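# Sort three grease guns into trays by grease amount

## Task

Find which of the three grease guns holds the most grease and which the least. Put the fullest gun entirely inside the blue tray and the emptiest entirely inside the red tray. Leave the middle one on the table, clear of both trays and not hanging past the table edge. Every gun must end up lying flat on its side. Parts of a gun may be moved while working, but each part must be back in its proper place at the end.

## Robot and tools

Robot: two seven-joint xArm-style arms, left_arm and right_arm. Each carries a two-finger parallel gripper and a wrist camera. Each base sits on a tilted plate, and both plates hang from one metal frame behind the arms. For 'too close' warnings, a plate and its half of the frame count as part of that arm. Calibrated bases in the scene frame: left_arm at (-0.005, +0.327, +0.181) m, right_arm at (+0.031, -0.212, +0.181) m.

Frame: the scene frame has its origin at table-top height, halfway between the nominal bases. +x points out over the table, +z up, and left_arm is on the +y side. Image left/right does not match arm names. All reported hand poses, velocities and move targets use this frame. end_effector_position is the point between the finger pads; the fingertips extend 15 mm past it. Fingers point along the gripper's +z and close along its x. The housing (146 mm along the closing direction, 50 mm wide) starts 65 mm behind that point. A camera block sticks out about 11 cm toward the gripper's -y. Reported positions may be off by a few centimetres, more at long reach.

The 18-number row, used by both execute_actions and move: one flat list covering both arms. Numbers 1-9 are left_arm: dx, dy, dz, rx, ry, rz, gripper position, force_limit, speed. Numbers 10-18 are the same nine for right_arm. Every number lies in [-1, 1]. The six pose numbers are an offset, not a pose. They count from the arm's Hand target as it stood when the action or move began, along scene axes. 1.0 equals 0.6 m of translation or 180 degrees of rotation. rx, ry, rz form a single rotation vector, turned about the Hand target's position. Every row inside one action counts from that same start, and a new call starts from the updated Hand target, so sending the same offset twice moves the arm twice. Six zeros re-request the current Hand target.

Gripper numbers are absolute settings, not offsets. position: +1 is wide open (108 mm); the pads meet near -0.96; -1 means grip and close until stopped. force_limit: -1 gives about 2.5 N per pad, +1 about 32 N, after a slow close; actual force varies with the unit and with closing speed. speed: -1 is 5 mm/s, +1 is 420 mm/s. A 0 counts as a real command, so to leave a gripper unchanged, repeat its last three numbers. After the fingers stop, a new force or speed only applies if position changes by at least 0.01.

execute_actions(actions, cameras): actions is a list of up to 15 actions. Each action is a list of up to 15 rows, one row per 1/30 s step; the last row is held to fill the step count. Each action lasts 0.5 s. An empty list returns the state plus all camera images. cameras picks images by name: cam_head_left, cam_head_right, cam_left_wrist, cam_right_wrist, or ["all"].

move(target, speed, blend, blocking, cameras): drives each gripper along a straight line to its offset target. target is one 18-number row or a list of up to 15 rows, all measured from the same starting Hand targets. speed is in m/s (0.002 to 1, default 0.25; turning up to twice that in rad/s), given as one value or one per target. blend, in metres, rounds corners; 0 stops at each point. The 10 s limit applies to the whole list. blocking=false returns after about 0.5 s while motion continues. The path does not avoid obstacles. The result adds a 'move:' line with the outcome, such as done, off_target, moving, held or fault. limits=paced means the command was clipped; limits=held means steps were withheld. done means within 3 mm and 2 degrees; it says nothing about contact.

wait(seconds 0-10): lets time pass. stop(): brakes a running move; the fingers keep moving. zoom_image(camera, region [x0,y0,x1,y1] in pixels, at most 504 by 504) enlarges part of the newest image. clear_fault(arm): releases a reported torque fault. read_manual returns licence text only. finished_scene(scene) ends a scene permanently; scene 1 is practice, and nothing else may be called in the same reply after ending it.

Motion details: at each step the command is clipped to within 70 mm and 16 degrees of the measured hand. Hand target in a result is the last command after clipping. A hand may settle short; to close the gap, send the missing distance as a new offset. To stop pressing against something, command the target back past the gripper. Big wrist turns can swing the elbow.

Results: is_grasped=1 means the fingers stopped on something. width_mm is the pad gap; force_n is the estimated pad force (about ±10 N of error). The Joint torques lines include the arm's own weight. Joint velocities may read 'within noise'. MOTOR HOT appears from 65 °C; at 80 °C the arm brakes for 30-60 s.

Avoid: knocking anything off the table, dropping guns or releasing them while moving, slamming into the table or trays, and pressing the arms or grippers into each other, since a moderate contact there can fail the scene. Contact torque over the joint limits causes a fault (wrist pitch 15 N m, wrist roll 15.7 N m, elbow and rolls 27.9 N m, waist 43.7 N m, shoulder 43.8 N m), and a held load counts toward this. Loose objects may get nudged now and then. Moving efficiently and smoothly is better.

Each tool is called after ">>>" as a command line: name --argument value for each argument, lists and objects as JSON in quotes; but a table of rows of numbers goes row by row, as --pt "numbers of a row", without its own name.

## Session

>>> execute_actions --actions '[]'

Scene clock: 0.00 s.
left_arm: end_effector_position=(+0.6039, -0.0050, +0.3448) width_mm=42.79 is_grasped=0 force_n=0.00 end_effector_quat_wxyz=(-0.013, +0.671, +0.155, +0.725) | right_arm: end_effector_position=(+0.5836, -0.6852, +0.1914) width_mm=0.05 is_grasped=0 force_n=0.00 end_effector_quat_wxyz=(+0.238, +0.428, -0.659, +0.570)
Joint positions: left_arm=[-0.904 0.933 -0.012 1.471 2.185 1.718 -0.165] | right_arm=[-0.821 0.301 0.438 1.08 -2.187 1.426 -0.699]
Joint velocities: within noise
Joint torques (N m): no reading
Motor temperatures (°C): left_arm=[33 35 35 32 32 31 33] | right_arm=[33 39 38 28 31 33 35]
Hand target: left_arm +0.6039, -0.0050, +0.3448; -0.013, +0.671, +0.155, +0.725 | right_arm +0.5836, -0.6852, +0.1914; -0.238, -0.428, +0.659, -0.570
Tool commands: left_gripper/position=-0.186 left_gripper/force_limit=+1.0 left_gripper/speed=+1.0 right_gripper/position=-0.962 right_gripper/force_limit=+1.0 right_gripper/speed=+1.0

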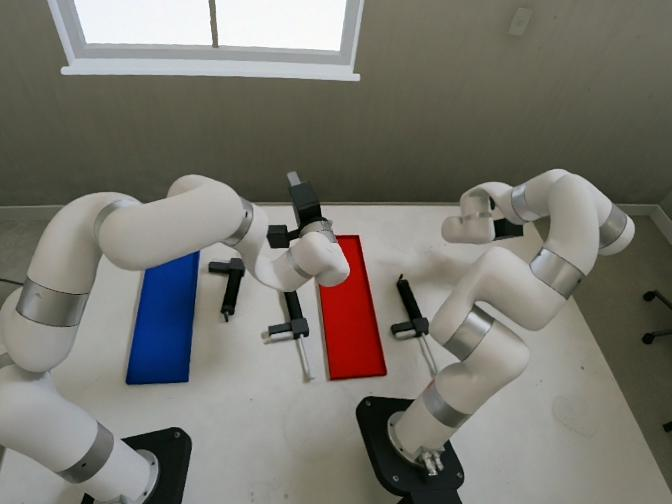

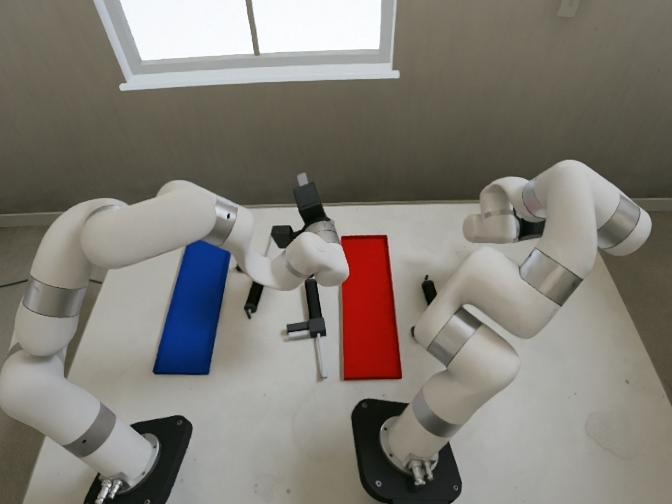

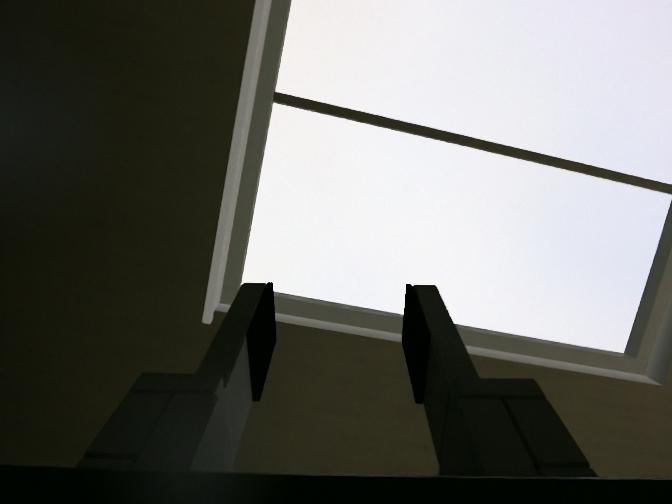

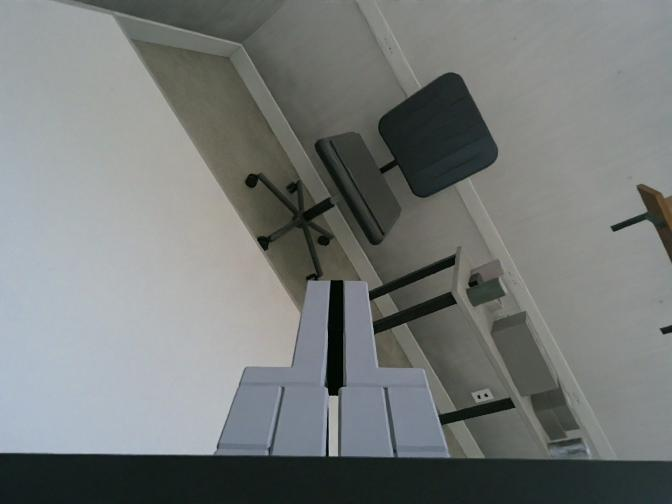

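>>> move --target '[-0.34,0.208,0.059,0.412,0.427,-0.478,0.13,1,-0.3,-0.273,0.559,0.264,0.394,0.162,0.113,0.13,1,-0.3]' --cameras '["all"]' --speed 0.4

Scene clock: 16.30 s.
left_arm: end_effector_position=(+0.3999, +0.1198, +0.3802) width_mm=60.15 is_grasped=0 force_n=0.00 end_effector_quat_wxyz=(-0.001, +0.707, -0.707, +0.000) | right_arm: end_effector_position=(+0.4198, -0.3498, +0.3498) width_mm=60.15 is_grasped=0 force_n=0.00 end_effector_quat_wxyz=(+0.000, +0.707, -0.707, +0.001)
Joint positions: left_arm=[-0.844 0.058 -0.061 1.08 0.512 1.229 2.77] | right_arm=[-0.16 -0.838 0.202 0.553 -0.29 1.103 -2.214]
Joint torques (N m): left_arm=[-14.71 -16.48 -14.78 15.24 -3.25 -0.36 1.55] | right_arm=[10.35 -10.12 1.73 29.53 1.6 -0.44 -1.48]
Hand target: left_arm +0.3999, +0.1198, +0.3802; -0.001, +0.707, -0.707, +0.000 | right_arm +0.4198, -0.3498, +0.3498; +0.000, +0.707, -0.707, +0.001
Off the commanded pose: left_arm 0.000 m, 0 deg | right_arm 0.000 m, 0 deg.
move: done

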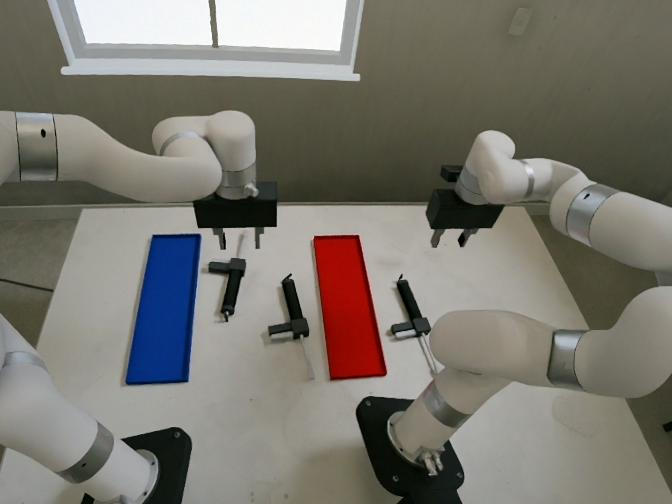

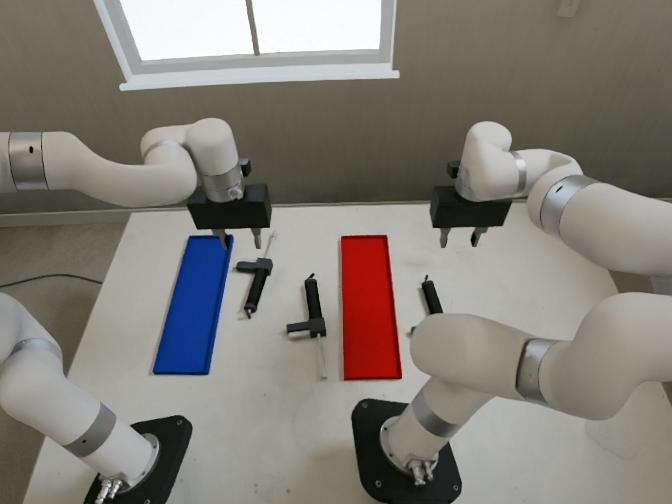

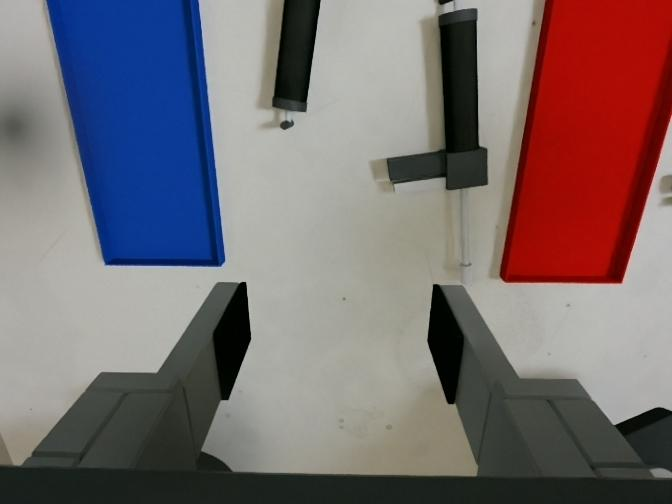

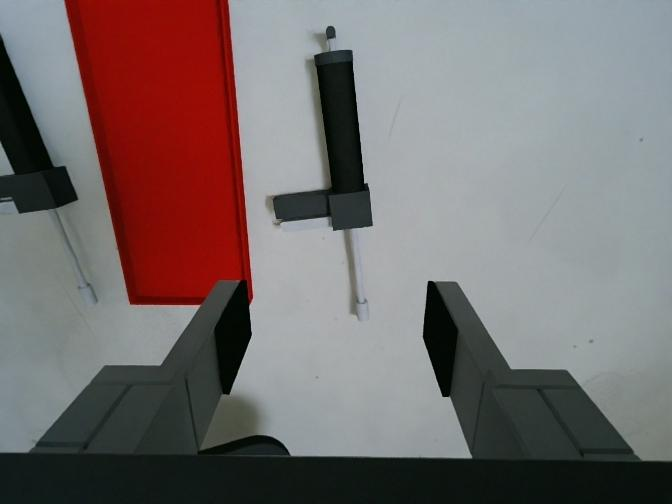

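>>> move --pt "0.0835 -0.033 -0.4 0 0 0 0.13 1 -0.3 0 0.133 -0.35 0 0 0 0.13 1 -0.3" --pt "0.0835 -0.033 -0.267 0 0 0 0.13 1 -0.3 0 0.133 -0.2163 0 0 0 0.13 1 -0.3"

>>> wait --seconds 1 --cameras '["cam_left_wrist","cam_right_wrist"]'

Scene clock: 47.03 s.
left_arm: end_effector_position=(+0.4500, +0.1000, +0.2199) width_mm=60.15 is_grasped=0 force_n=0.00 end_effector_quat_wxyz=(-0.001, +0.707, -0.707, +0.000) | right_arm: end_effector_position=(+0.4197, -0.2700, +0.2200) width_mm=60.15 is_grasped=0 force_n=0.00 end_effector_quat_wxyz=(+0.000, +0.707, -0.707, +0.001)
Joint positions: left_arm=[-0.718 0.376 0.052 1.082 0.657 0.859 2.756] | right_arm=[-0.253 -0.495 0.356 0.372 -0.46 0.633 -1.878]
Joint torques (N m): left_arm=[-16.54 -32 -14.87 13.22 -3.32 -0.13 1.3] | right_arm=[13.51 -12.53 1.13 24.02 1.47 -0.43 -1.44]
Hand target: left_arm +0.4500, +0.1000, +0.2200; -0.001, +0.707, -0.707, +0.000 | right_arm +0.4198, -0.2700, +0.2200; +0.000, +0.707, -0.707, +0.001
Off the commanded pose: left_arm 0.000 m, 0 deg | right_arm 0.000 m, 0 deg.
move: done

Scene clock: 48.03 s.
left_arm: end_effector_position=(+0.4500, +0.1000, +0.2199) width_mm=60.15 is_grasped=0 force_n=0.00 end_effector_quat_wxyz=(-0.001, +0.707, -0.707, +0.000) | right_arm: end_effector_position=(+0.4198, -0.2700, +0.2200) width_mm=60.15 is_grasped=0 force_n=0.00 end_effector_quat_wxyz=(+0.000, +0.707, -0.707, +0.001)
Joint positions: left_arm=[-0.718 0.376 0.052 1.082 0.657 0.859 2.756] | right_arm=[-0.253 -0.495 0.356 0.372 -0.46 0.633 -1.878]
Joint torques (N m): left_arm=[-16.64 -32.32 -14.98 13.13 -3.18 -0.88 1.38] | right_arm=[13.23 -12.59 1.08 24.05 1 -0.45 -1.5]
Hand target: left_arm +0.4500, +0.1000, +0.2200; -0.001, +0.707, -0.707, +0.000 | right_arm +0.4198, -0.2700, +0.2200; +0.000, +0.707, -0.707, +0.001
Tool commands: left_gripper/position=+0.13 left_gripper/force_limit=+1.0 left_gripper/speed=-0.3 right_gripper/position=+0.13 right_gripper/force_limit=+1.0 right_gripper/speed=-0.3
Off the commanded pose: left_arm 0.000 m, 0 deg | right_arm 0.000 m, 0 deg.
wait: 1.00 s; at rest by 0.17 s
Images, in order (width x height): cam_left_wrist 672x504, cam_right_wrist 672x504.

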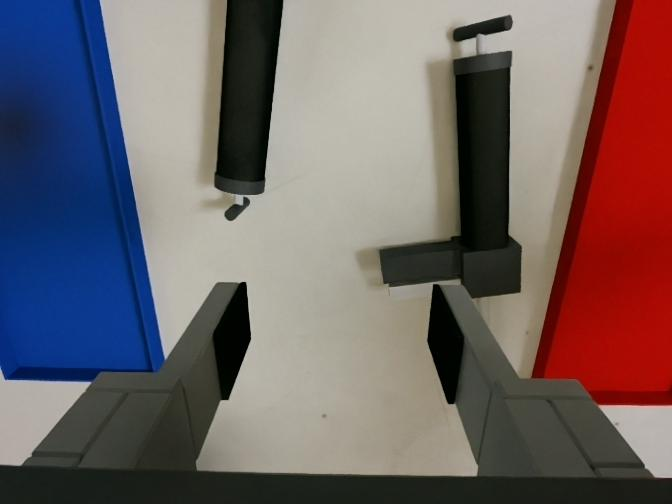

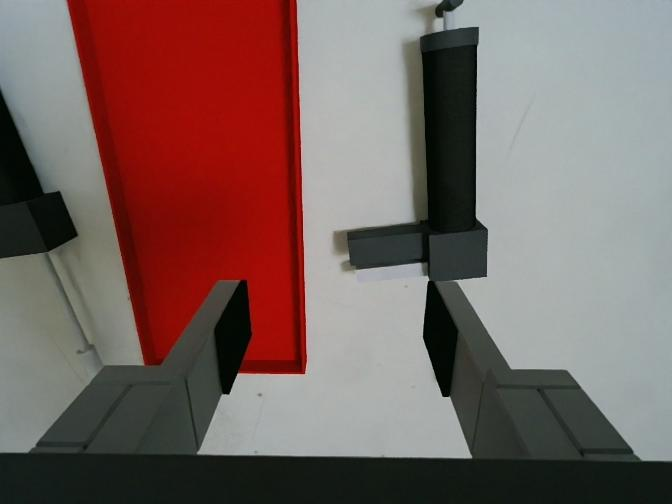

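>>> move --pt "0.188 0.078 -0.12 0 0 0.939 0.13 1 -0.3 -0.0213 -0.155 -0.12 0 0 0.0417 0.13 1 -0.3" --speed 0.5 --cameras '["cam_left_wrist","cam_right_wrist","cam_head_left"]'

Scene clock: 60.80 s.
left_arm: end_effector_position=(+0.5628, +0.1468, +0.1480) width_mm=60.15 is_grasped=0 force_n=0.00 end_effector_quat_wxyz=(+0.000, +0.771, +0.636, -0.001) | right_arm: end_effector_position=(+0.4070, -0.3630, +0.1481) width_mm=60.15 is_grasped=0 force_n=0.00 end_effector_quat_wxyz=(+0.000, +0.752, -0.659, +0.001)
Joint positions: left_arm=[-0.886 0.655 0.525 1.329 0.29 0.694 0.264] | right_arm=[-0.492 -0.348 0.152 0.34 -0.734 0.357 -2.125]
Joint torques (N m): left_arm=[-18.32 -25.98 -1.32 14.04 -2.74 -5.83 -1.31] | right_arm=[-2.55 -7.9 0.63 18.26 -1.72 -2.77 -1.43]
Hand target: left_arm +0.5628, +0.1468, +0.1480; +0.000, +0.771, +0.636, -0.001 | right_arm +0.4070, -0.3630, +0.1480; +0.000, +0.752, -0.659, +0.001
Off the commanded pose: left_arm 0.000 m, 0 deg | right_arm 0.000 m, 0 deg.
move: done
Images, in order (width x height): cam_head_left 672x504, cam_left_wrist 672x504, cam_right_wrist 672x504.

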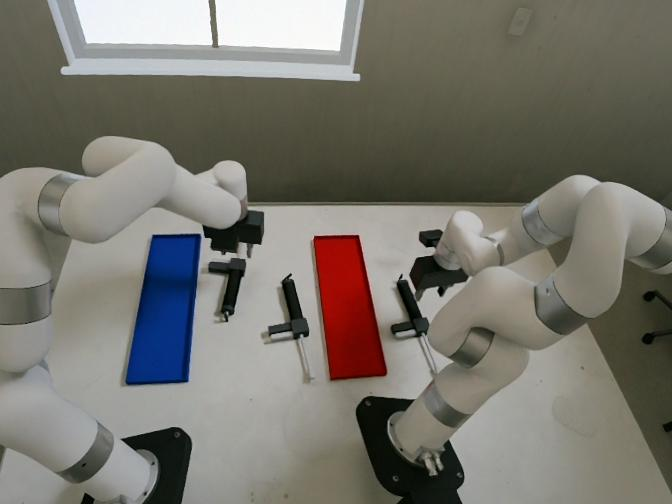

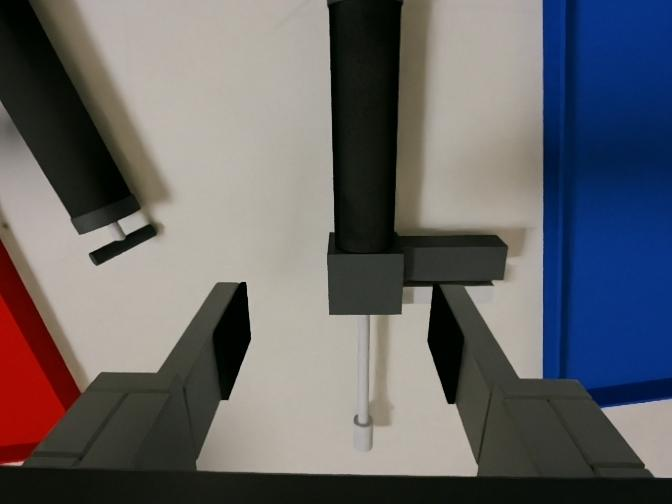

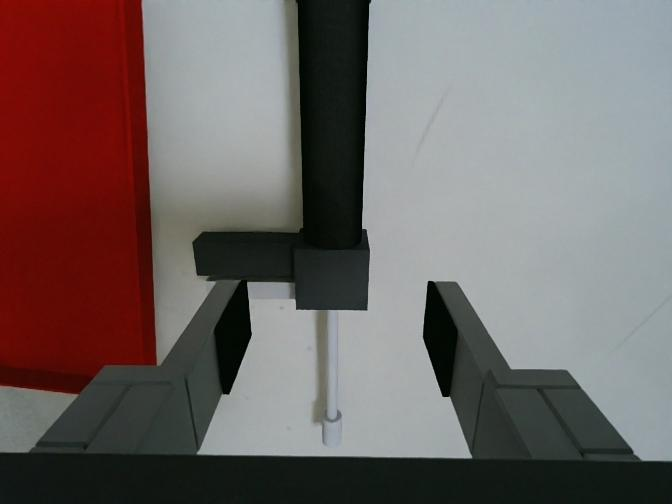

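>>> move --pt "0.005 0.0275 -0.206 0 0 0 0.13 1 -0.3 0 0.003 -0.206 0 0 0 0.13 1 -0.3" --pt "0.005 0.0275 -0.206 0 0 0 -1 1 -0.3 0 0.003 -0.206 0 0 0 -1 1 -0.3" --pt "0 0 0 0 0 0 -1 1 -0.3 0 0 0 0 0 0 -1 1 -0.3" --pt "-0.188 -0.078 0 0 0 -0.939 -1 1 -0.3 0.0213 0.155 0 0 0 -0.0417 -1 1 -0.3" --pt "-0.188 -0.078 0.12 0 0 -0.939 -1 1 -0.3 0.0213 0.155 0.12 0 0 -0.0417 -1 1 -0.3" --speed '[0.25,0.25,0.25,0.5,0.25]'

>>> wait --seconds 1 --cameras '["cam_left_wrist","cam_right_wrist","cam_head_left"]'

Scene clock: 69.13 s.
left_arm: end_effector_position=(+0.5659, +0.1632, +0.0244) width_mm=60.15 is_grasped=0 force_n=0.00 end_effector_quat_wxyz=(+0.000, +0.771, +0.636, -0.001) | right_arm: end_effector_position=(+0.4175, -0.3738, +0.0520) width_mm=60.15 is_grasped=0 force_n=0.00 end_effector_quat_wxyz=(-0.005, +0.752, -0.659, -0.007)
Joint positions: left_arm=[-0.716 0.908 0.491 1.399 0.244 0.468 0.321] | right_arm=[-0.658 0.099 0.139 0.584 -1.39 0.213 -1.629]
Joint torques (N m): left_arm=[-6.9 -29.87 -6.77 12.12 -3.12 -3.23 1.25] | right_arm=[3.62 -17.19 1.92 11.49 1.59 -0.48 -0.13]
Hand target: left_arm +0.5658, +0.1633, +0.0244; +0.000, +0.771, +0.636, -0.001 (not the last commanded pose) | right_arm +0.4175, -0.3738, +0.0520; -0.005, +0.752, -0.659, -0.007 (not the last commanded pose)
Tool commands: left_gripper/position=+0.13 left_gripper/force_limit=+1.0 left_gripper/speed=-0.3 right_gripper/position=+0.13 right_gripper/force_limit=+1.0 right_gripper/speed=-0.3
Off the commanded pose: left_arm 0.236 m, 169 deg | right_arm 0.198 m, 8 deg.
TORQUE FAULT: the external load on joint 2 (shoulder) of the right arm reached its load limit, and that arm stopped. The contact can be on any part of that arm beyond that joint, not only on its tool. A torque fault puts only its own arm into a fault stop. That arm's remaining commands of this call were not run. The hold on joint 2 (shoulder) of that arm was moved back by the arm itself, up to 3 degrees, as the stop began. That arm is still stopped at the end of this call. While its stop runs, that arm, its gripper or tool too, takes no new command.
CLEAR FAULT: the right arm stays stopped (state 4) until you call clear_fault(arm="right_arm").
End effector pose when the fault began: right_arm: position (+0.4024, -0.3610, +0.0383), quat_wxyz (-0.002, +0.754, -0.656, -0.033)
Joint positions when the fault began: right_arm=[-0.659 0.149 0.138 0.583 -1.384 0.214 -1.634]
move: fault (right_arm), off_target (left_arm); path passed 1 of 5 targets; target 2's new numbers were not sent

not run: an earlier result of this reply reported a stop or a fault. Calls in your next reply go to the robot.

>>> clear_fault --arm "right_arm" --cameras '["cam_head_right","cam_head_left","cam_right_wrist","cam_left_wrist"]'

Scene clock: 76.70 s.
left_arm: end_effector_position=(+0.5658, +0.1633, +0.0244) width_mm=60.15 is_grasped=0 force_n=0.00 end_effector_quat_wxyz=(+0.000, +0.771, +0.636, -0.001) | right_arm: end_effector_position=(+0.4175, -0.3739, +0.0520) width_mm=60.15 is_grasped=0 force_n=0.00 end_effector_quat_wxyz=(-0.005, +0.752, -0.659, -0.007)
Joint positions: left_arm=[-0.716 0.908 0.491 1.399 0.244 0.469 0.321] | right_arm=[-0.658 0.099 0.139 0.584 -1.39 0.213 -1.629]
Joint torques (N m): left_arm=[-7.12 -29.98 -0.62 10.3 -3.13 -0.12 1.37] | right_arm=[3.57 -17.23 2.08 11.5 1.47 -0.39 -0.05]
Hand target: left_arm +0.5658, +0.1633, +0.0244; +0.000, +0.771, +0.636, -0.001 (not the last commanded pose) | right_arm +0.4175, -0.3739, +0.0520; -0.005, +0.752, -0.659, -0.007 (not the last commanded pose)
Tool commands: left_gripper/position=+0.13 left_gripper/force_limit=+1.0 left_gripper/speed=-0.3 right_gripper/position=+0.13 right_gripper/force_limit=+1.0 right_gripper/speed=-0.3
Off the commanded pose: left_arm 0.236 m, 169 deg | right_arm 0.198 m, 8 deg.
TORQUE FAULT, CONTINUED: the right arm's stop, for the torque fault of joint 2 (shoulder) that an earlier result reported, is over. The call counts as one of the actions that you can send in this scene. The hold on joint 2 (shoulder) of that arm was moved back by the arm itself, up to 3 degrees, as the stop began. That arm's target is now where it stood when the stop ended, not its last command. That arm's gripper keeps its grip as last carried out, and that arm accepts commands again: back off and push less far.
CLEAR FAULT: your call cleared the right arm's torque fault. If a joint's load stays at its limit, that arm stops again at once.

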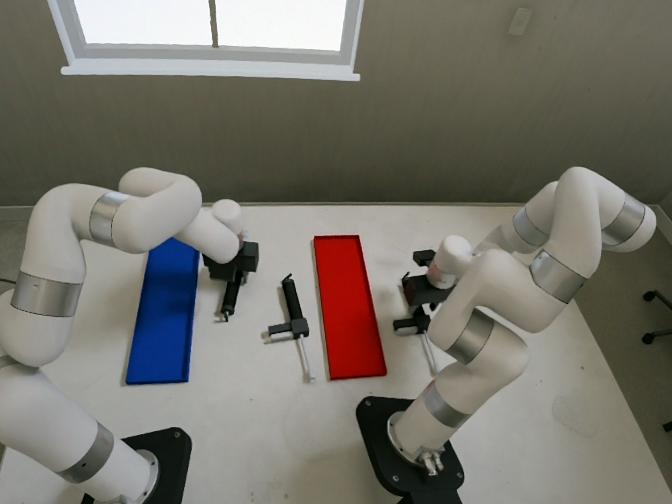

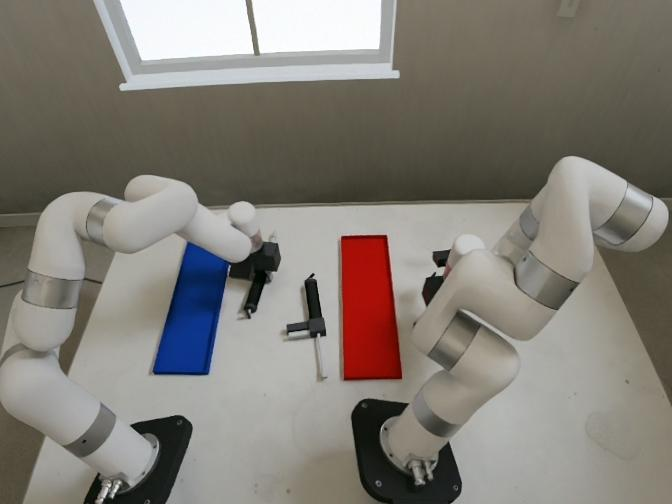

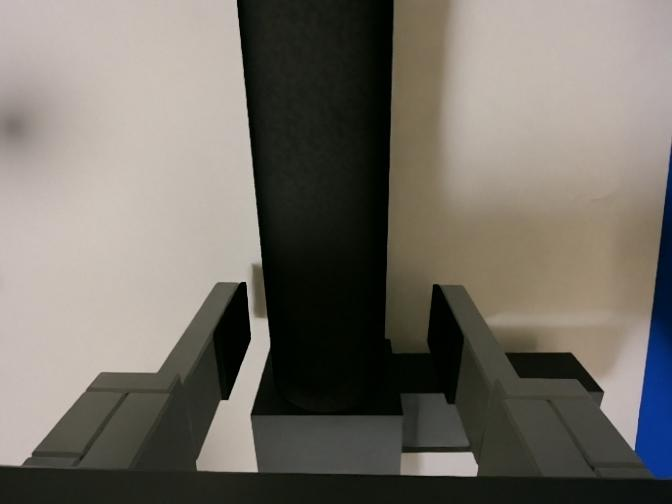

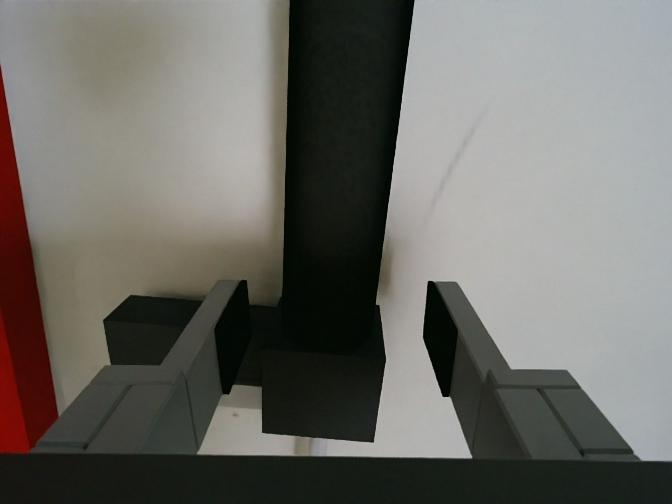

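>>> move --pt "-0.02 0.004 0 0 0 0 0.13 1 -0.3 0.006 0.013 0.13 -0.005 -0.001 -0.022 0.13 1 -0.3" --pt "-0.02 0.004 0 0 0 0 -1 1 -0.3 0.006 0.013 0.13 -0.005 -0.001 -0.022 0.13 1 -0.3" --cameras '["cam_right_wrist","cam_left_wrist"]'

Scene clock: 93.37 s.
left_arm: end_effector_position=(+0.5538, +0.1656, +0.0244) width_mm=34.99 is_grasped=1 force_n=51.90 end_effector_quat_wxyz=(+0.000, +0.771, +0.636, -0.001) | right_arm: end_effector_position=(+0.4211, -0.3661, +0.1300) width_mm=60.15 is_grasped=0 force_n=0.00 end_effector_quat_wxyz=(-0.001, +0.729, -0.684, +0.000)
Joint positions: left_arm=[-0.736 0.889 0.503 1.345 0.253 0.439 0.305] | right_arm=[-0.538 -0.236 0.17 0.41 -0.825 0.323 -1.989]
Joint torques (N m): left_arm=[-15.18 -34.74 -1.6 10.86 0.23 -4.35 -0.95] | right_arm=[12.63 -15.67 0.91 17.07 1.53 -0.33 -1.6]
Hand target: left_arm +0.5538, +0.1657, +0.0244; +0.000, +0.771, +0.636, -0.001 | right_arm +0.4211, -0.3661, +0.1300; -0.001, +0.729, -0.684, +0.000
Off the commanded pose: left_arm 0.000 m, 0 deg | right_arm 0.000 m, 0 deg.
move: done
Images, in order (width x height): cam_left_wrist 672x504, cam_right_wrist 672x504.

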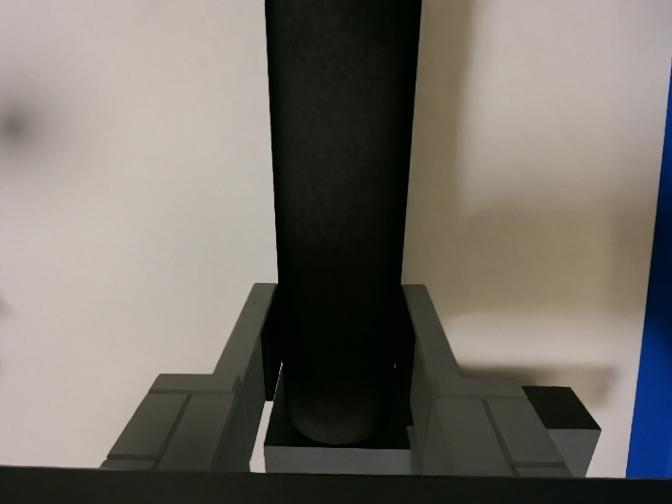

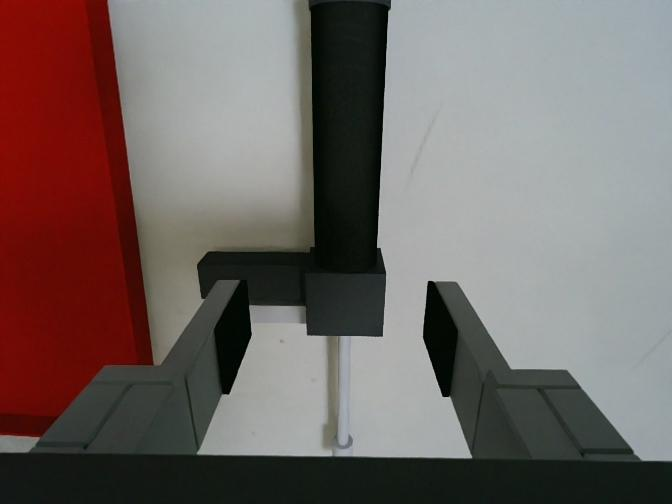

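>>> move --pt "0 0 0 0 0 0 -1 1 -0.3 0 -0.01 -0.176 0 0 0 0.13 1 -0.3" --pt "0 0 0 0 0 0 -1 1 -0.3 0 -0.01 -0.176 0 0 0 -1 1 -0.3" --pt "0 0 0.193 0 0 0 -1 1 -0.3 0 -0.01 0 0 0 0 -1 1 -0.3" --pt "-0.173 -0.1095 0.193 0 0 -0.939 -1 1 -0.3 -0.002 0.16 0.016 0 0 -0.0195 -1 1 -0.3" --pt "-0.173 -0.1095 0.326 0 0 -0.939 -1 1 -0.3 -0.002 0.16 0.15 0 0 -0.0195 -1 1 -0.3" --speed '[0.25,0.25,0.25,0.5,0.25]'

>>> wait --seconds 1 --cameras '["cam_left_wrist","cam_right_wrist","cam_head_left"]'

Scene clock: 110.70 s.
left_arm: end_effector_position=(+0.4500, +0.1000, +0.2199) width_mm=35.00 is_grasped=1 force_n=51.61 end_effector_quat_wxyz=(-0.001, +0.707, -0.707, +0.000) | right_arm: end_effector_position=(+0.4199, -0.2701, +0.2200) width_mm=35.19 is_grasped=1 force_n=42.44 end_effector_quat_wxyz=(-0.001, +0.708, -0.706, +0.000)
Joint positions: left_arm=[-0.661 0.376 -0.009 1.084 0.682 0.871 2.74] | right_arm=[-0.241 -0.492 0.342 0.374 -0.465 0.636 -1.879]
Joint torques (N m): left_arm=[-17.8 -34.97 -16.83 14.59 -3.48 -0.87 1.32] | right_arm=[14.16 -13.71 1.72 26.58 1.59 -0.72 -1.54]
Hand target: left_arm +0.4500, +0.1000, +0.2200; -0.001, +0.707, -0.707, +0.000 | right_arm +0.4199, -0.2701, +0.2200; -0.001, +0.708, -0.706, +0.000
Off the commanded pose: left_arm 0.000 m, 0 deg | right_arm 0.000 m, 0 deg.
move: done

Scene clock: 111.70 s.
left_arm: end_effector_position=(+0.4500, +0.1000, +0.2199) width_mm=35.00 is_grasped=1 force_n=51.61 end_effector_quat_wxyz=(-0.001, +0.707, -0.707, +0.000) | right_arm: end_effector_position=(+0.4199, -0.2701, +0.2200) width_mm=35.19 is_grasped=1 force_n=42.43 end_effector_quat_wxyz=(-0.001, +0.708, -0.706, +0.000)
Joint positions: left_arm=[-0.661 0.376 -0.009 1.084 0.682 0.871 2.74] | right_arm=[-0.241 -0.492 0.342 0.374 -0.465 0.636 -1.879]
Joint torques (N m): left_arm=[-17.6 -35.36 -16.84 14.39 -3.08 -1.68 1.31] | right_arm=[14.06 -13.73 1.78 26.43 1.03 -0.8 -1.46]
Hand target: left_arm +0.4500, +0.1000, +0.2200; -0.001, +0.707, -0.707, +0.000 | right_arm +0.4199, -0.2701, +0.2200; -0.001, +0.708, -0.706, +0.000
Tool commands: left_gripper/position=-1.0 left_gripper/force_limit=+1.0 left_gripper/speed=-0.3 right_gripper/position=-1.0 right_gripper/force_limit=+1.0 right_gripper/speed=-0.3
Off the commanded pose: left_arm 0.000 m, 0 deg | right_arm 0.000 m, 0 deg.
wait: 1.00 s; at rest by 0.17 s
Images, in order (width x height): cam_head_left 672x504, cam_left_wrist 672x504, cam_right_wrist 672x504.

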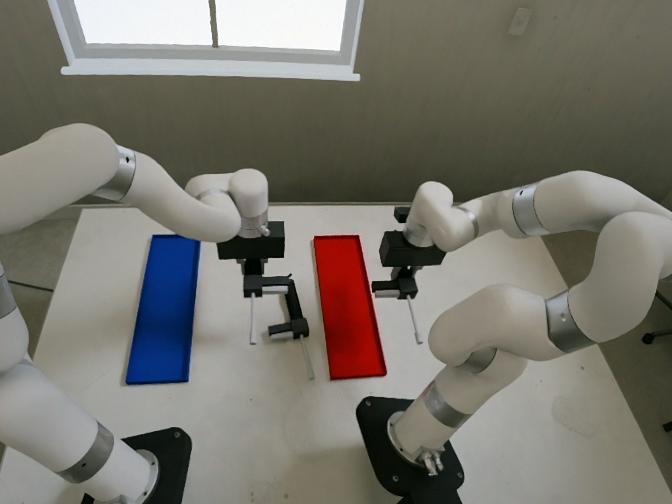

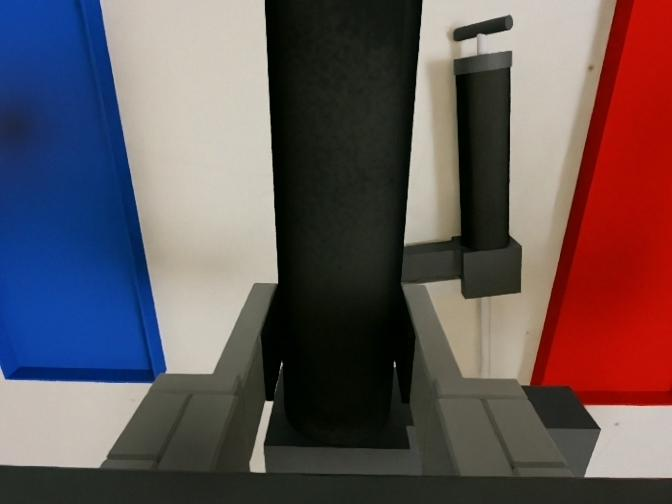

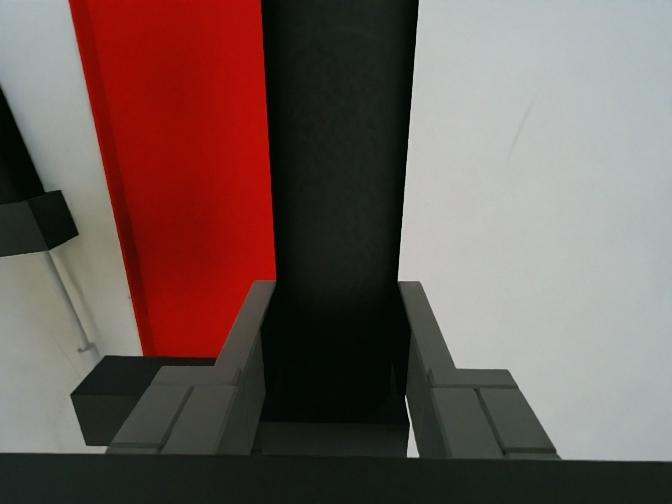

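>>> move --target '[0.117,0.447,-0.2,0,0,-0.008,-1,1,-0.3,0.083,0.115,-0.2,0,0,0,-1,1,-0.3]' --speed 0.4 --cameras '["cam_left_wrist","cam_right_wrist"]'

Scene clock: 135.17 s.
left_arm: end_effector_position=(+0.5202, +0.3681, +0.1000) width_mm=35.00 is_grasped=1 force_n=51.59 end_effector_quat_wxyz=(-0.001, +0.698, -0.716, +0.000) | right_arm: end_effector_position=(+0.4697, -0.2011, +0.1000) width_mm=35.19 is_grasped=1 force_n=42.42 end_effector_quat_wxyz=(-0.001, +0.708, -0.706, +0.000)
Joint positions: left_arm=[-0.246 0.265 0.265 0.91 0.789 0.486 3.25] | right_arm=[-0.388 0.194 0.452 0.69 -1.181 0.547 -1.216]
Joint torques (N m): left_arm=[-3.19 -25.65 -13.25 11.5 -3.32 -5.71 1.48] | right_arm=[19.04 -13.05 7.5 16.4 -1.71 -0.8 1.05]
Hand target: left_arm +0.5202, +0.3682, +0.1000; -0.001, +0.698, -0.716, +0.000 | right_arm +0.4697, -0.2011, +0.1000; -0.001, +0.708, -0.706, +0.000
Off the commanded pose: left_arm 0.000 m, 0 deg | right_arm 0.000 m, 0 deg.
move: done
Images, in order (width x height): cam_left_wrist 672x504, cam_right_wrist 672x504.

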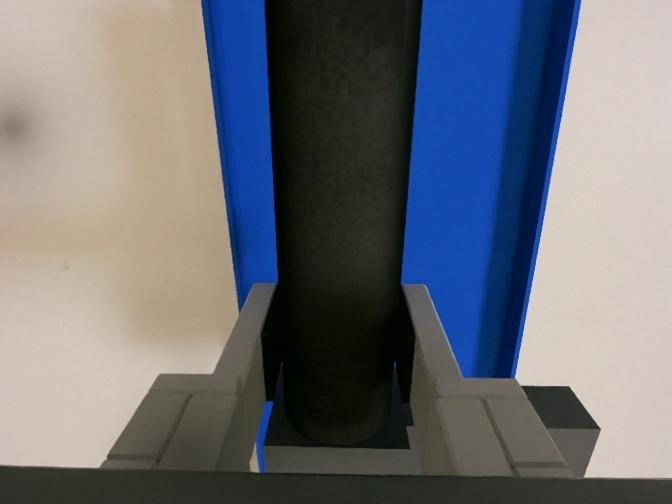

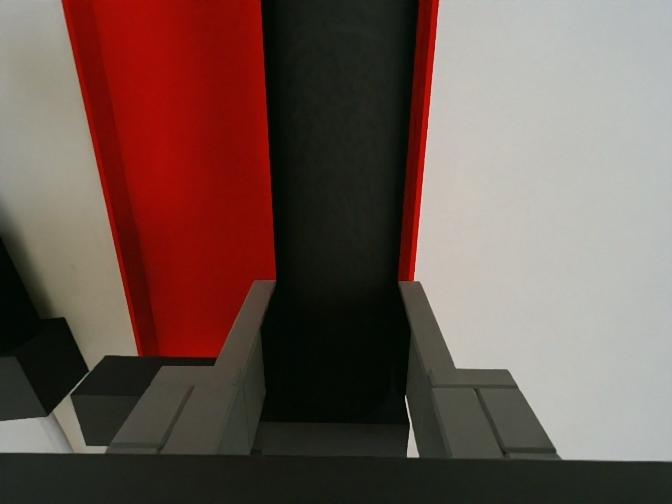

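>>> move --pt "0 0.021 -0.06 0 0 0 -1 1 -0.3 0 0 -0.06 0 0 0 -1 1 -0.3" --pt "0 0.021 -0.118 0 0 0 -1 1 -0.3 0 0 -0.118 0 0 0 -1 1 -0.3" --pt "0 0.021 -0.118 0 0 0 0.13 1 -0.3 0 0 -0.118 0 0 0 0.13 1 -0.3" --pt "0 0.021 0.08 0 0 0 0.13 1 -0.3 0 0 0.15 0 0 0 0.13 1 -0.3" --pt "-0.1 -0.447 0.067 0 0 0.008 0.13 1 -0.3 -0.083 -0.35 0.25 0 0 0 0.13 1 -0.3" --pt "-0.117 -0.447 0.2 0 0 0.008 0.13 1 -0.3 -0.083 -0.35 0.26 0 0 0 0.13 1 -0.3" --blend '[0.01,0,0,0.02,0,0]' --speed '[0.2,0.15,0.25,0.3,0.5,0.25]' --cameras '["all"]'

Scene clock: 146.70 s.
left_arm: end_effector_position=(+0.4500, +0.1000, +0.2199) width_mm=60.14 is_grasped=0 force_n=0.00 end_effector_quat_wxyz=(-0.001, +0.707, -0.707, +0.000) | right_arm: end_effector_position=(+0.4199, -0.4111, +0.2560) width_mm=60.14 is_grasped=0 force_n=0.00 end_effector_quat_wxyz=(-0.001, +0.708, -0.706, +0.000)
Joint positions: left_arm=[-0.647 0.377 -0.024 1.085 0.688 0.874 2.736] | right_arm=[-0.36 -0.687 0.078 0.44 -0.374 0.763 -2.377]
Joint torques (N m): left_arm=[-16.78 -32.46 -15.94 10.3 -3.18 -0.19 1.55] | right_arm=[10.41 -12.52 6.86 26.19 1.55 -0.47 -1.51]
Hand target: left_arm +0.4500, +0.1000, +0.2200; -0.001, +0.707, -0.707, +0.000 | right_arm +0.4199, -0.4111, +0.2560; -0.001, +0.708, -0.706, +0.000
Off the commanded pose: left_arm 0.000 m, 0 deg | right_arm 0.000 m, 0 deg.
move: done; limits=paced

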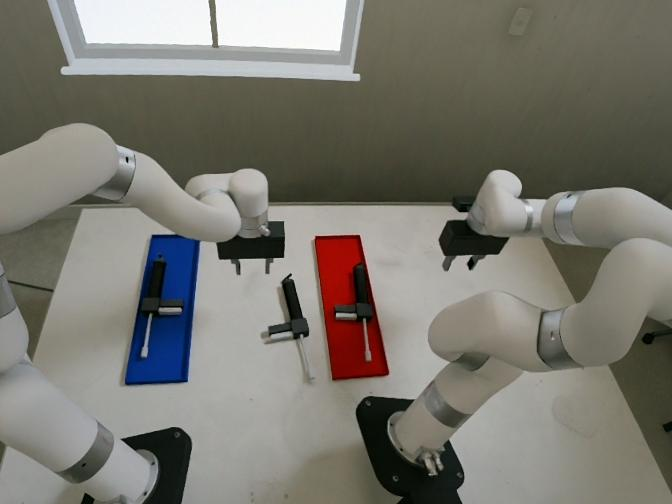

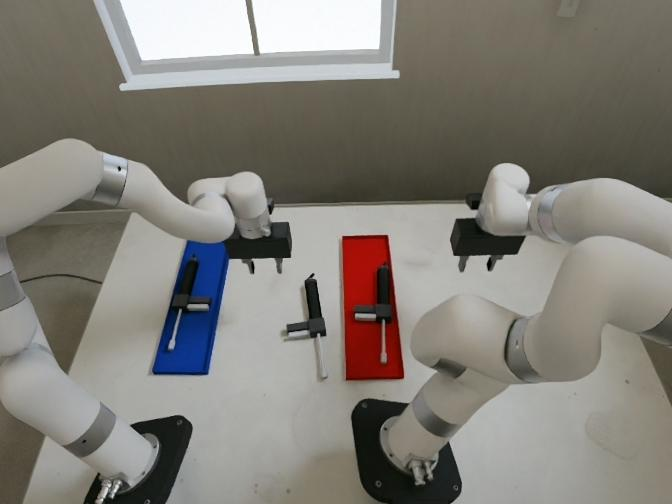

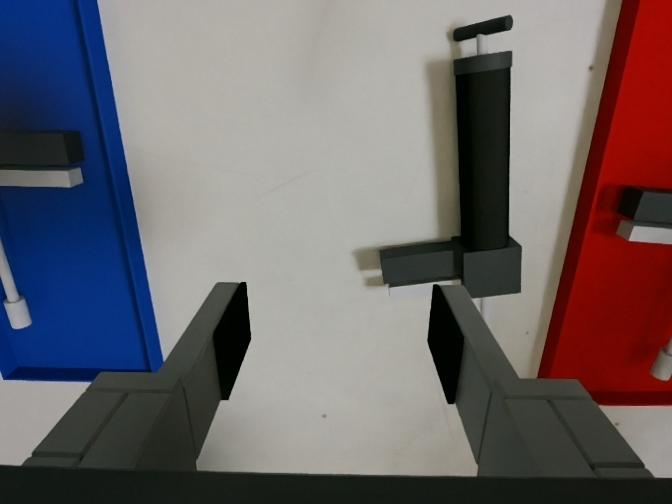

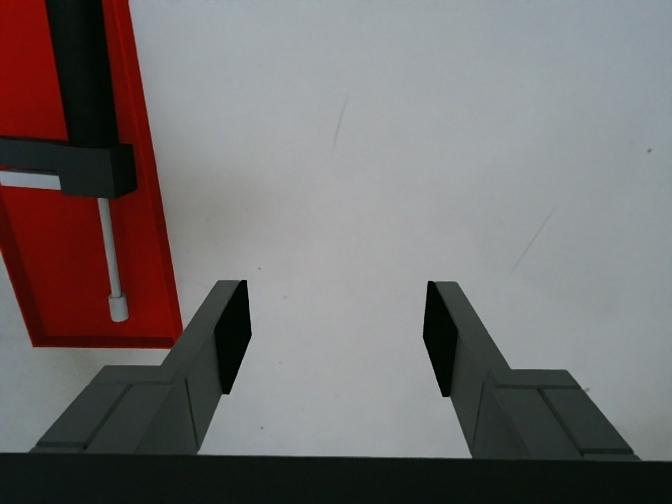

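>>> move --pt "-0.0367 -0.2 -0.15 0 0 0.05 0.13 1 -0.3 0 0 0 0 0 0 0.13 1 -0.3" --pt "-0.0367 -0.2 -0.326 0 0 0.05 0.13 1 -0.3 0 0 0 0 0 0 0.13 1 -0.3" --pt "-0.0367 -0.2 -0.326 0 0 0.05 -1 1 -0.3 0 0 0 0 0 0 0.13 1 -0.3" --pt "-0.0367 -0.2 -0.133 0 0 0.05 -1 1 -0.3 0 0 0 0 0 0 0.13 1 -0.3" --pt "0 0 -0.133 0 0 0 -1 1 -0.3 0 0 0 0 0 0 0.13 1 -0.3" --pt "0 0 0 0 0 0 -1 1 -0.3 0 0 0 0 0 0 0.13 1 -0.3"

>>> wait --seconds 1 --cameras '["cam_left_wrist"]'

Scene clock: 158.53 s.
left_arm: end_effector_position=(+0.4500, +0.1000, +0.2199) width_mm=35.01 is_grasped=1 force_n=51.71 end_effector_quat_wxyz=(-0.001, +0.707, -0.707, +0.000) | right_arm: end_effector_position=(+0.4199, -0.4111, +0.2560) width_mm=60.14 is_grasped=0 force_n=0.00 end_effector_quat_wxyz=(-0.001, +0.708, -0.706, +0.000)
Joint positions: left_arm=[-0.637 0.377 -0.034 1.085 0.692 0.876 2.734] | right_arm=[-0.36 -0.687 0.078 0.44 -0.374 0.763 -2.377]
Joint torques (N m): left_arm=[-18.24 -36.12 -17.13 14.48 -3.14 -0.61 1.36] | right_arm=[10.4 -12.35 6.82 26.14 1.23 -0.48 -1.46]
Hand target: left_arm +0.4500, +0.1000, +0.2200; -0.001, +0.707, -0.707, +0.000 | right_arm +0.4199, -0.4111, +0.2560; -0.001, +0.708, -0.706, +0.000
Off the commanded pose: left_arm 0.000 m, 0 deg | right_arm 0.000 m, 0 deg.
move: done

Scene clock: 159.53 s.
left_arm: end_effector_position=(+0.4500, +0.1000, +0.2199) width_mm=35.01 is_grasped=1 force_n=51.71 end_effector_quat_wxyz=(-0.001, +0.707, -0.707, +0.000) | right_arm: end_effector_position=(+0.4199, -0.4111, +0.2560) width_mm=60.14 is_grasped=0 force_n=0.00 end_effector_quat_wxyz=(-0.001, +0.708, -0.706, +0.000)
Joint positions: left_arm=[-0.637 0.377 -0.035 1.086 0.692 0.876 2.734] | right_arm=[-0.36 -0.687 0.078 0.44 -0.374 0.763 -2.377]
Joint torques (N m): left_arm=[-18.07 -35.62 -17.39 14.49 -3.01 -1.52 1.28] | right_arm=[10.36 -12.42 6.76 26.15 1.25 -0.53 -1.48]
Hand target: left_arm +0.4500, +0.1000, +0.2200; -0.001, +0.707, -0.707, +0.000 | right_arm +0.4199, -0.4111, +0.2560; -0.001, +0.708, -0.706, +0.000
Tool commands: left_gripper/position=-1.0 left_gripper/force_limit=+1.0 left_gripper/speed=-0.3 right_gripper/position=+0.13 right_gripper/force_limit=+1.0 right_gripper/speed=-0.3
Off the commanded pose: left_arm 0.000 m, 0 deg | right_arm 0.000 m, 0 deg.
wait: 1.00 s; at rest by 0.17 s
Images, in order (width x height): cam_left_wrist 672x504.

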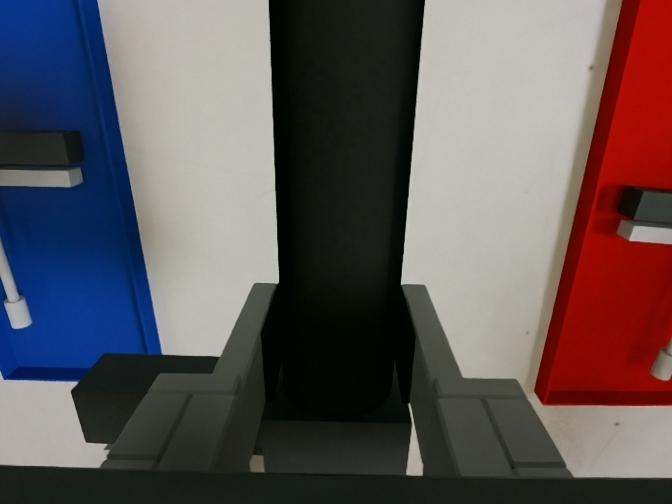

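>>> move --pt "0 0 -0.133 0 0 0 -1 1 -0.3 0 0 0 0 0 0 0.13 1 -0.3" --pt "0 0 0 0 0 0 -1 1 -0.3 0 0 0 0 0 0 0.13 1 -0.3"

>>> wait --seconds 0.5

>>> move --pt "0 0 0.133 0 0 0 -1 1 -0.3 0 0 0 0 0 0 0.13 1 -0.3" --pt "0 0 0 0 0 0 -1 1 -0.3 0 0 0 0 0 0 0.13 1 -0.3"

>>> wait --seconds 0.5

Scene clock: 175.10 s.
left_arm: end_effector_position=(+0.4500, +0.1000, +0.2199) width_mm=35.01 is_grasped=1 force_n=51.71 end_effector_quat_wxyz=(-0.001, +0.707, -0.707, +0.000) | right_arm: end_effector_position=(+0.4199, -0.4111, +0.2560) width_mm=60.14 is_grasped=0 force_n=0.00 end_effector_quat_wxyz=(-0.001, +0.708, -0.706, +0.000)
Joint positions: left_arm=[-0.638 0.377 -0.034 1.085 0.692 0.876 2.734] | right_arm=[-0.36 -0.687 0.078 0.44 -0.374 0.763 -2.377]
Joint torques (N m): left_arm=[-17.79 -36.08 -17.4 14.52 -3 -0.86 1.42] | right_arm=[10.26 -12.37 6.84 26.14 1.04 -0.61 -1.49]
Hand target: left_arm +0.4500, +0.1000, +0.2200; -0.001, +0.707, -0.707, +0.000 | right_arm +0.4199, -0.4111, +0.2560; -0.001, +0.708, -0.706, +0.000
Off the commanded pose: left_arm 0.000 m, 0 deg | right_arm 0.000 m, 0 deg.
move: done

Scene clock: 175.60 s.
left_arm: end_effector_position=(+0.4500, +0.1000, +0.2199) width_mm=35.01 is_grasped=1 force_n=51.71 end_effector_quat_wxyz=(-0.001, +0.707, -0.707, +0.000) | right_arm: end_effector_position=(+0.4199, -0.4111, +0.2560) width_mm=60.14 is_grasped=0 force_n=0.00 end_effector_quat_wxyz=(-0.001, +0.708, -0.706, +0.000)
Joint positions: left_arm=[-0.638 0.377 -0.034 1.086 0.692 0.876 2.734] | right_arm=[-0.36 -0.687 0.078 0.44 -0.374 0.763 -2.377]
Joint torques (N m): left_arm=[-18.06 -35.63 -17.19 14.54 -3.07 -1.08 1.41] | right_arm=[10.25 -12.39 6.81 26.13 1.01 -0.57 -1.54]
Hand target: left_arm +0.4500, +0.1000, +0.2200; -0.001, +0.707, -0.707, +0.000 | right_arm +0.4199, -0.4111, +0.2560; -0.001, +0.708, -0.706, +0.000
Tool commands: left_gripper/position=-1.0 left_gripper/force_limit=+1.0 left_gripper/speed=-0.3 right_gripper/position=+0.13 right_gripper/force_limit=+1.0 right_gripper/speed=-0.3
Off the commanded pose: left_arm 0.000 m, 0 deg | right_arm 0.000 m, 0 deg.
wait: 0.50 s; at rest by 0.17 s

Scene clock: 177.10 s.
left_arm: end_effector_position=(+0.4500, +0.0999, +0.2200) width_mm=35.01 is_grasped=1 force_n=51.71 end_effector_quat_wxyz=(-0.001, +0.707, -0.707, +0.000) | right_arm: end_effector_position=(+0.4199, -0.4111, +0.2560) width_mm=60.14 is_grasped=0 force_n=0.00 end_effector_quat_wxyz=(-0.001, +0.708, -0.706, +0.000)
Joint positions: left_arm=[-0.638 0.377 -0.034 1.085 0.692 0.876 2.734] | right_arm=[-0.36 -0.687 0.078 0.44 -0.374 0.763 -2.377]
Joint torques (N m): left_arm=[-5.64 -27.02 -10.03 14.78 2.69 -6.54 -1.41] | right_arm=[10.18 -12.29 6.86 26 1.01 -0.68 -1.47]
Hand target: left_arm +0.4500, +0.1000, +0.2200; -0.001, +0.707, -0.707, +0.000 | right_arm +0.4199, -0.4111, +0.2560; -0.001, +0.708, -0.706, +0.000
Off the commanded pose: left_arm 0.000 m, 0 deg | right_arm 0.000 m, 0 deg.
move: done

Scene clock: 177.60 s.
left_arm: end_effector_position=(+0.4500, +0.1000, +0.2200) width_mm=35.01 is_grasped=1 force_n=51.71 end_effector_quat_wxyz=(-0.001, +0.707, -0.707, +0.000) | right_arm: end_effector_position=(+0.4199, -0.4111, +0.2560) width_mm=60.14 is_grasped=0 force_n=0.00 end_effector_quat_wxyz=(-0.001, +0.708, -0.706, +0.000)
Joint positions: left_arm=[-0.638 0.377 -0.034 1.085 0.692 0.876 2.734] | right_arm=[-0.36 -0.687 0.078 0.44 -0.374 0.763 -2.377]
Joint torques (N m): left_arm=[-6.14 -27.12 -9.71 14.63 2.59 -6.14 -1.25] | right_arm=[10.19 -12.36 6.82 26.11 1 -0.68 -1.48]
Hand target: left_arm +0.4500, +0.1000, +0.2200; -0.001, +0.707, -0.707, +0.000 | right_arm +0.4199, -0.4111, +0.2560; -0.001, +0.708, -0.706, +0.000
Tool commands: left_gripper/position=-1.0 left_gripper/force_limit=+1.0 left_gripper/speed=-0.3 right_gripper/position=+0.13 right_gripper/force_limit=+1.0 right_gripper/speed=-0.3
Off the commanded pose: left_arm 0.000 m, 0 deg | right_arm 0.000 m, 0 deg.
wait: 0.50 s; at rest by 0.17 s


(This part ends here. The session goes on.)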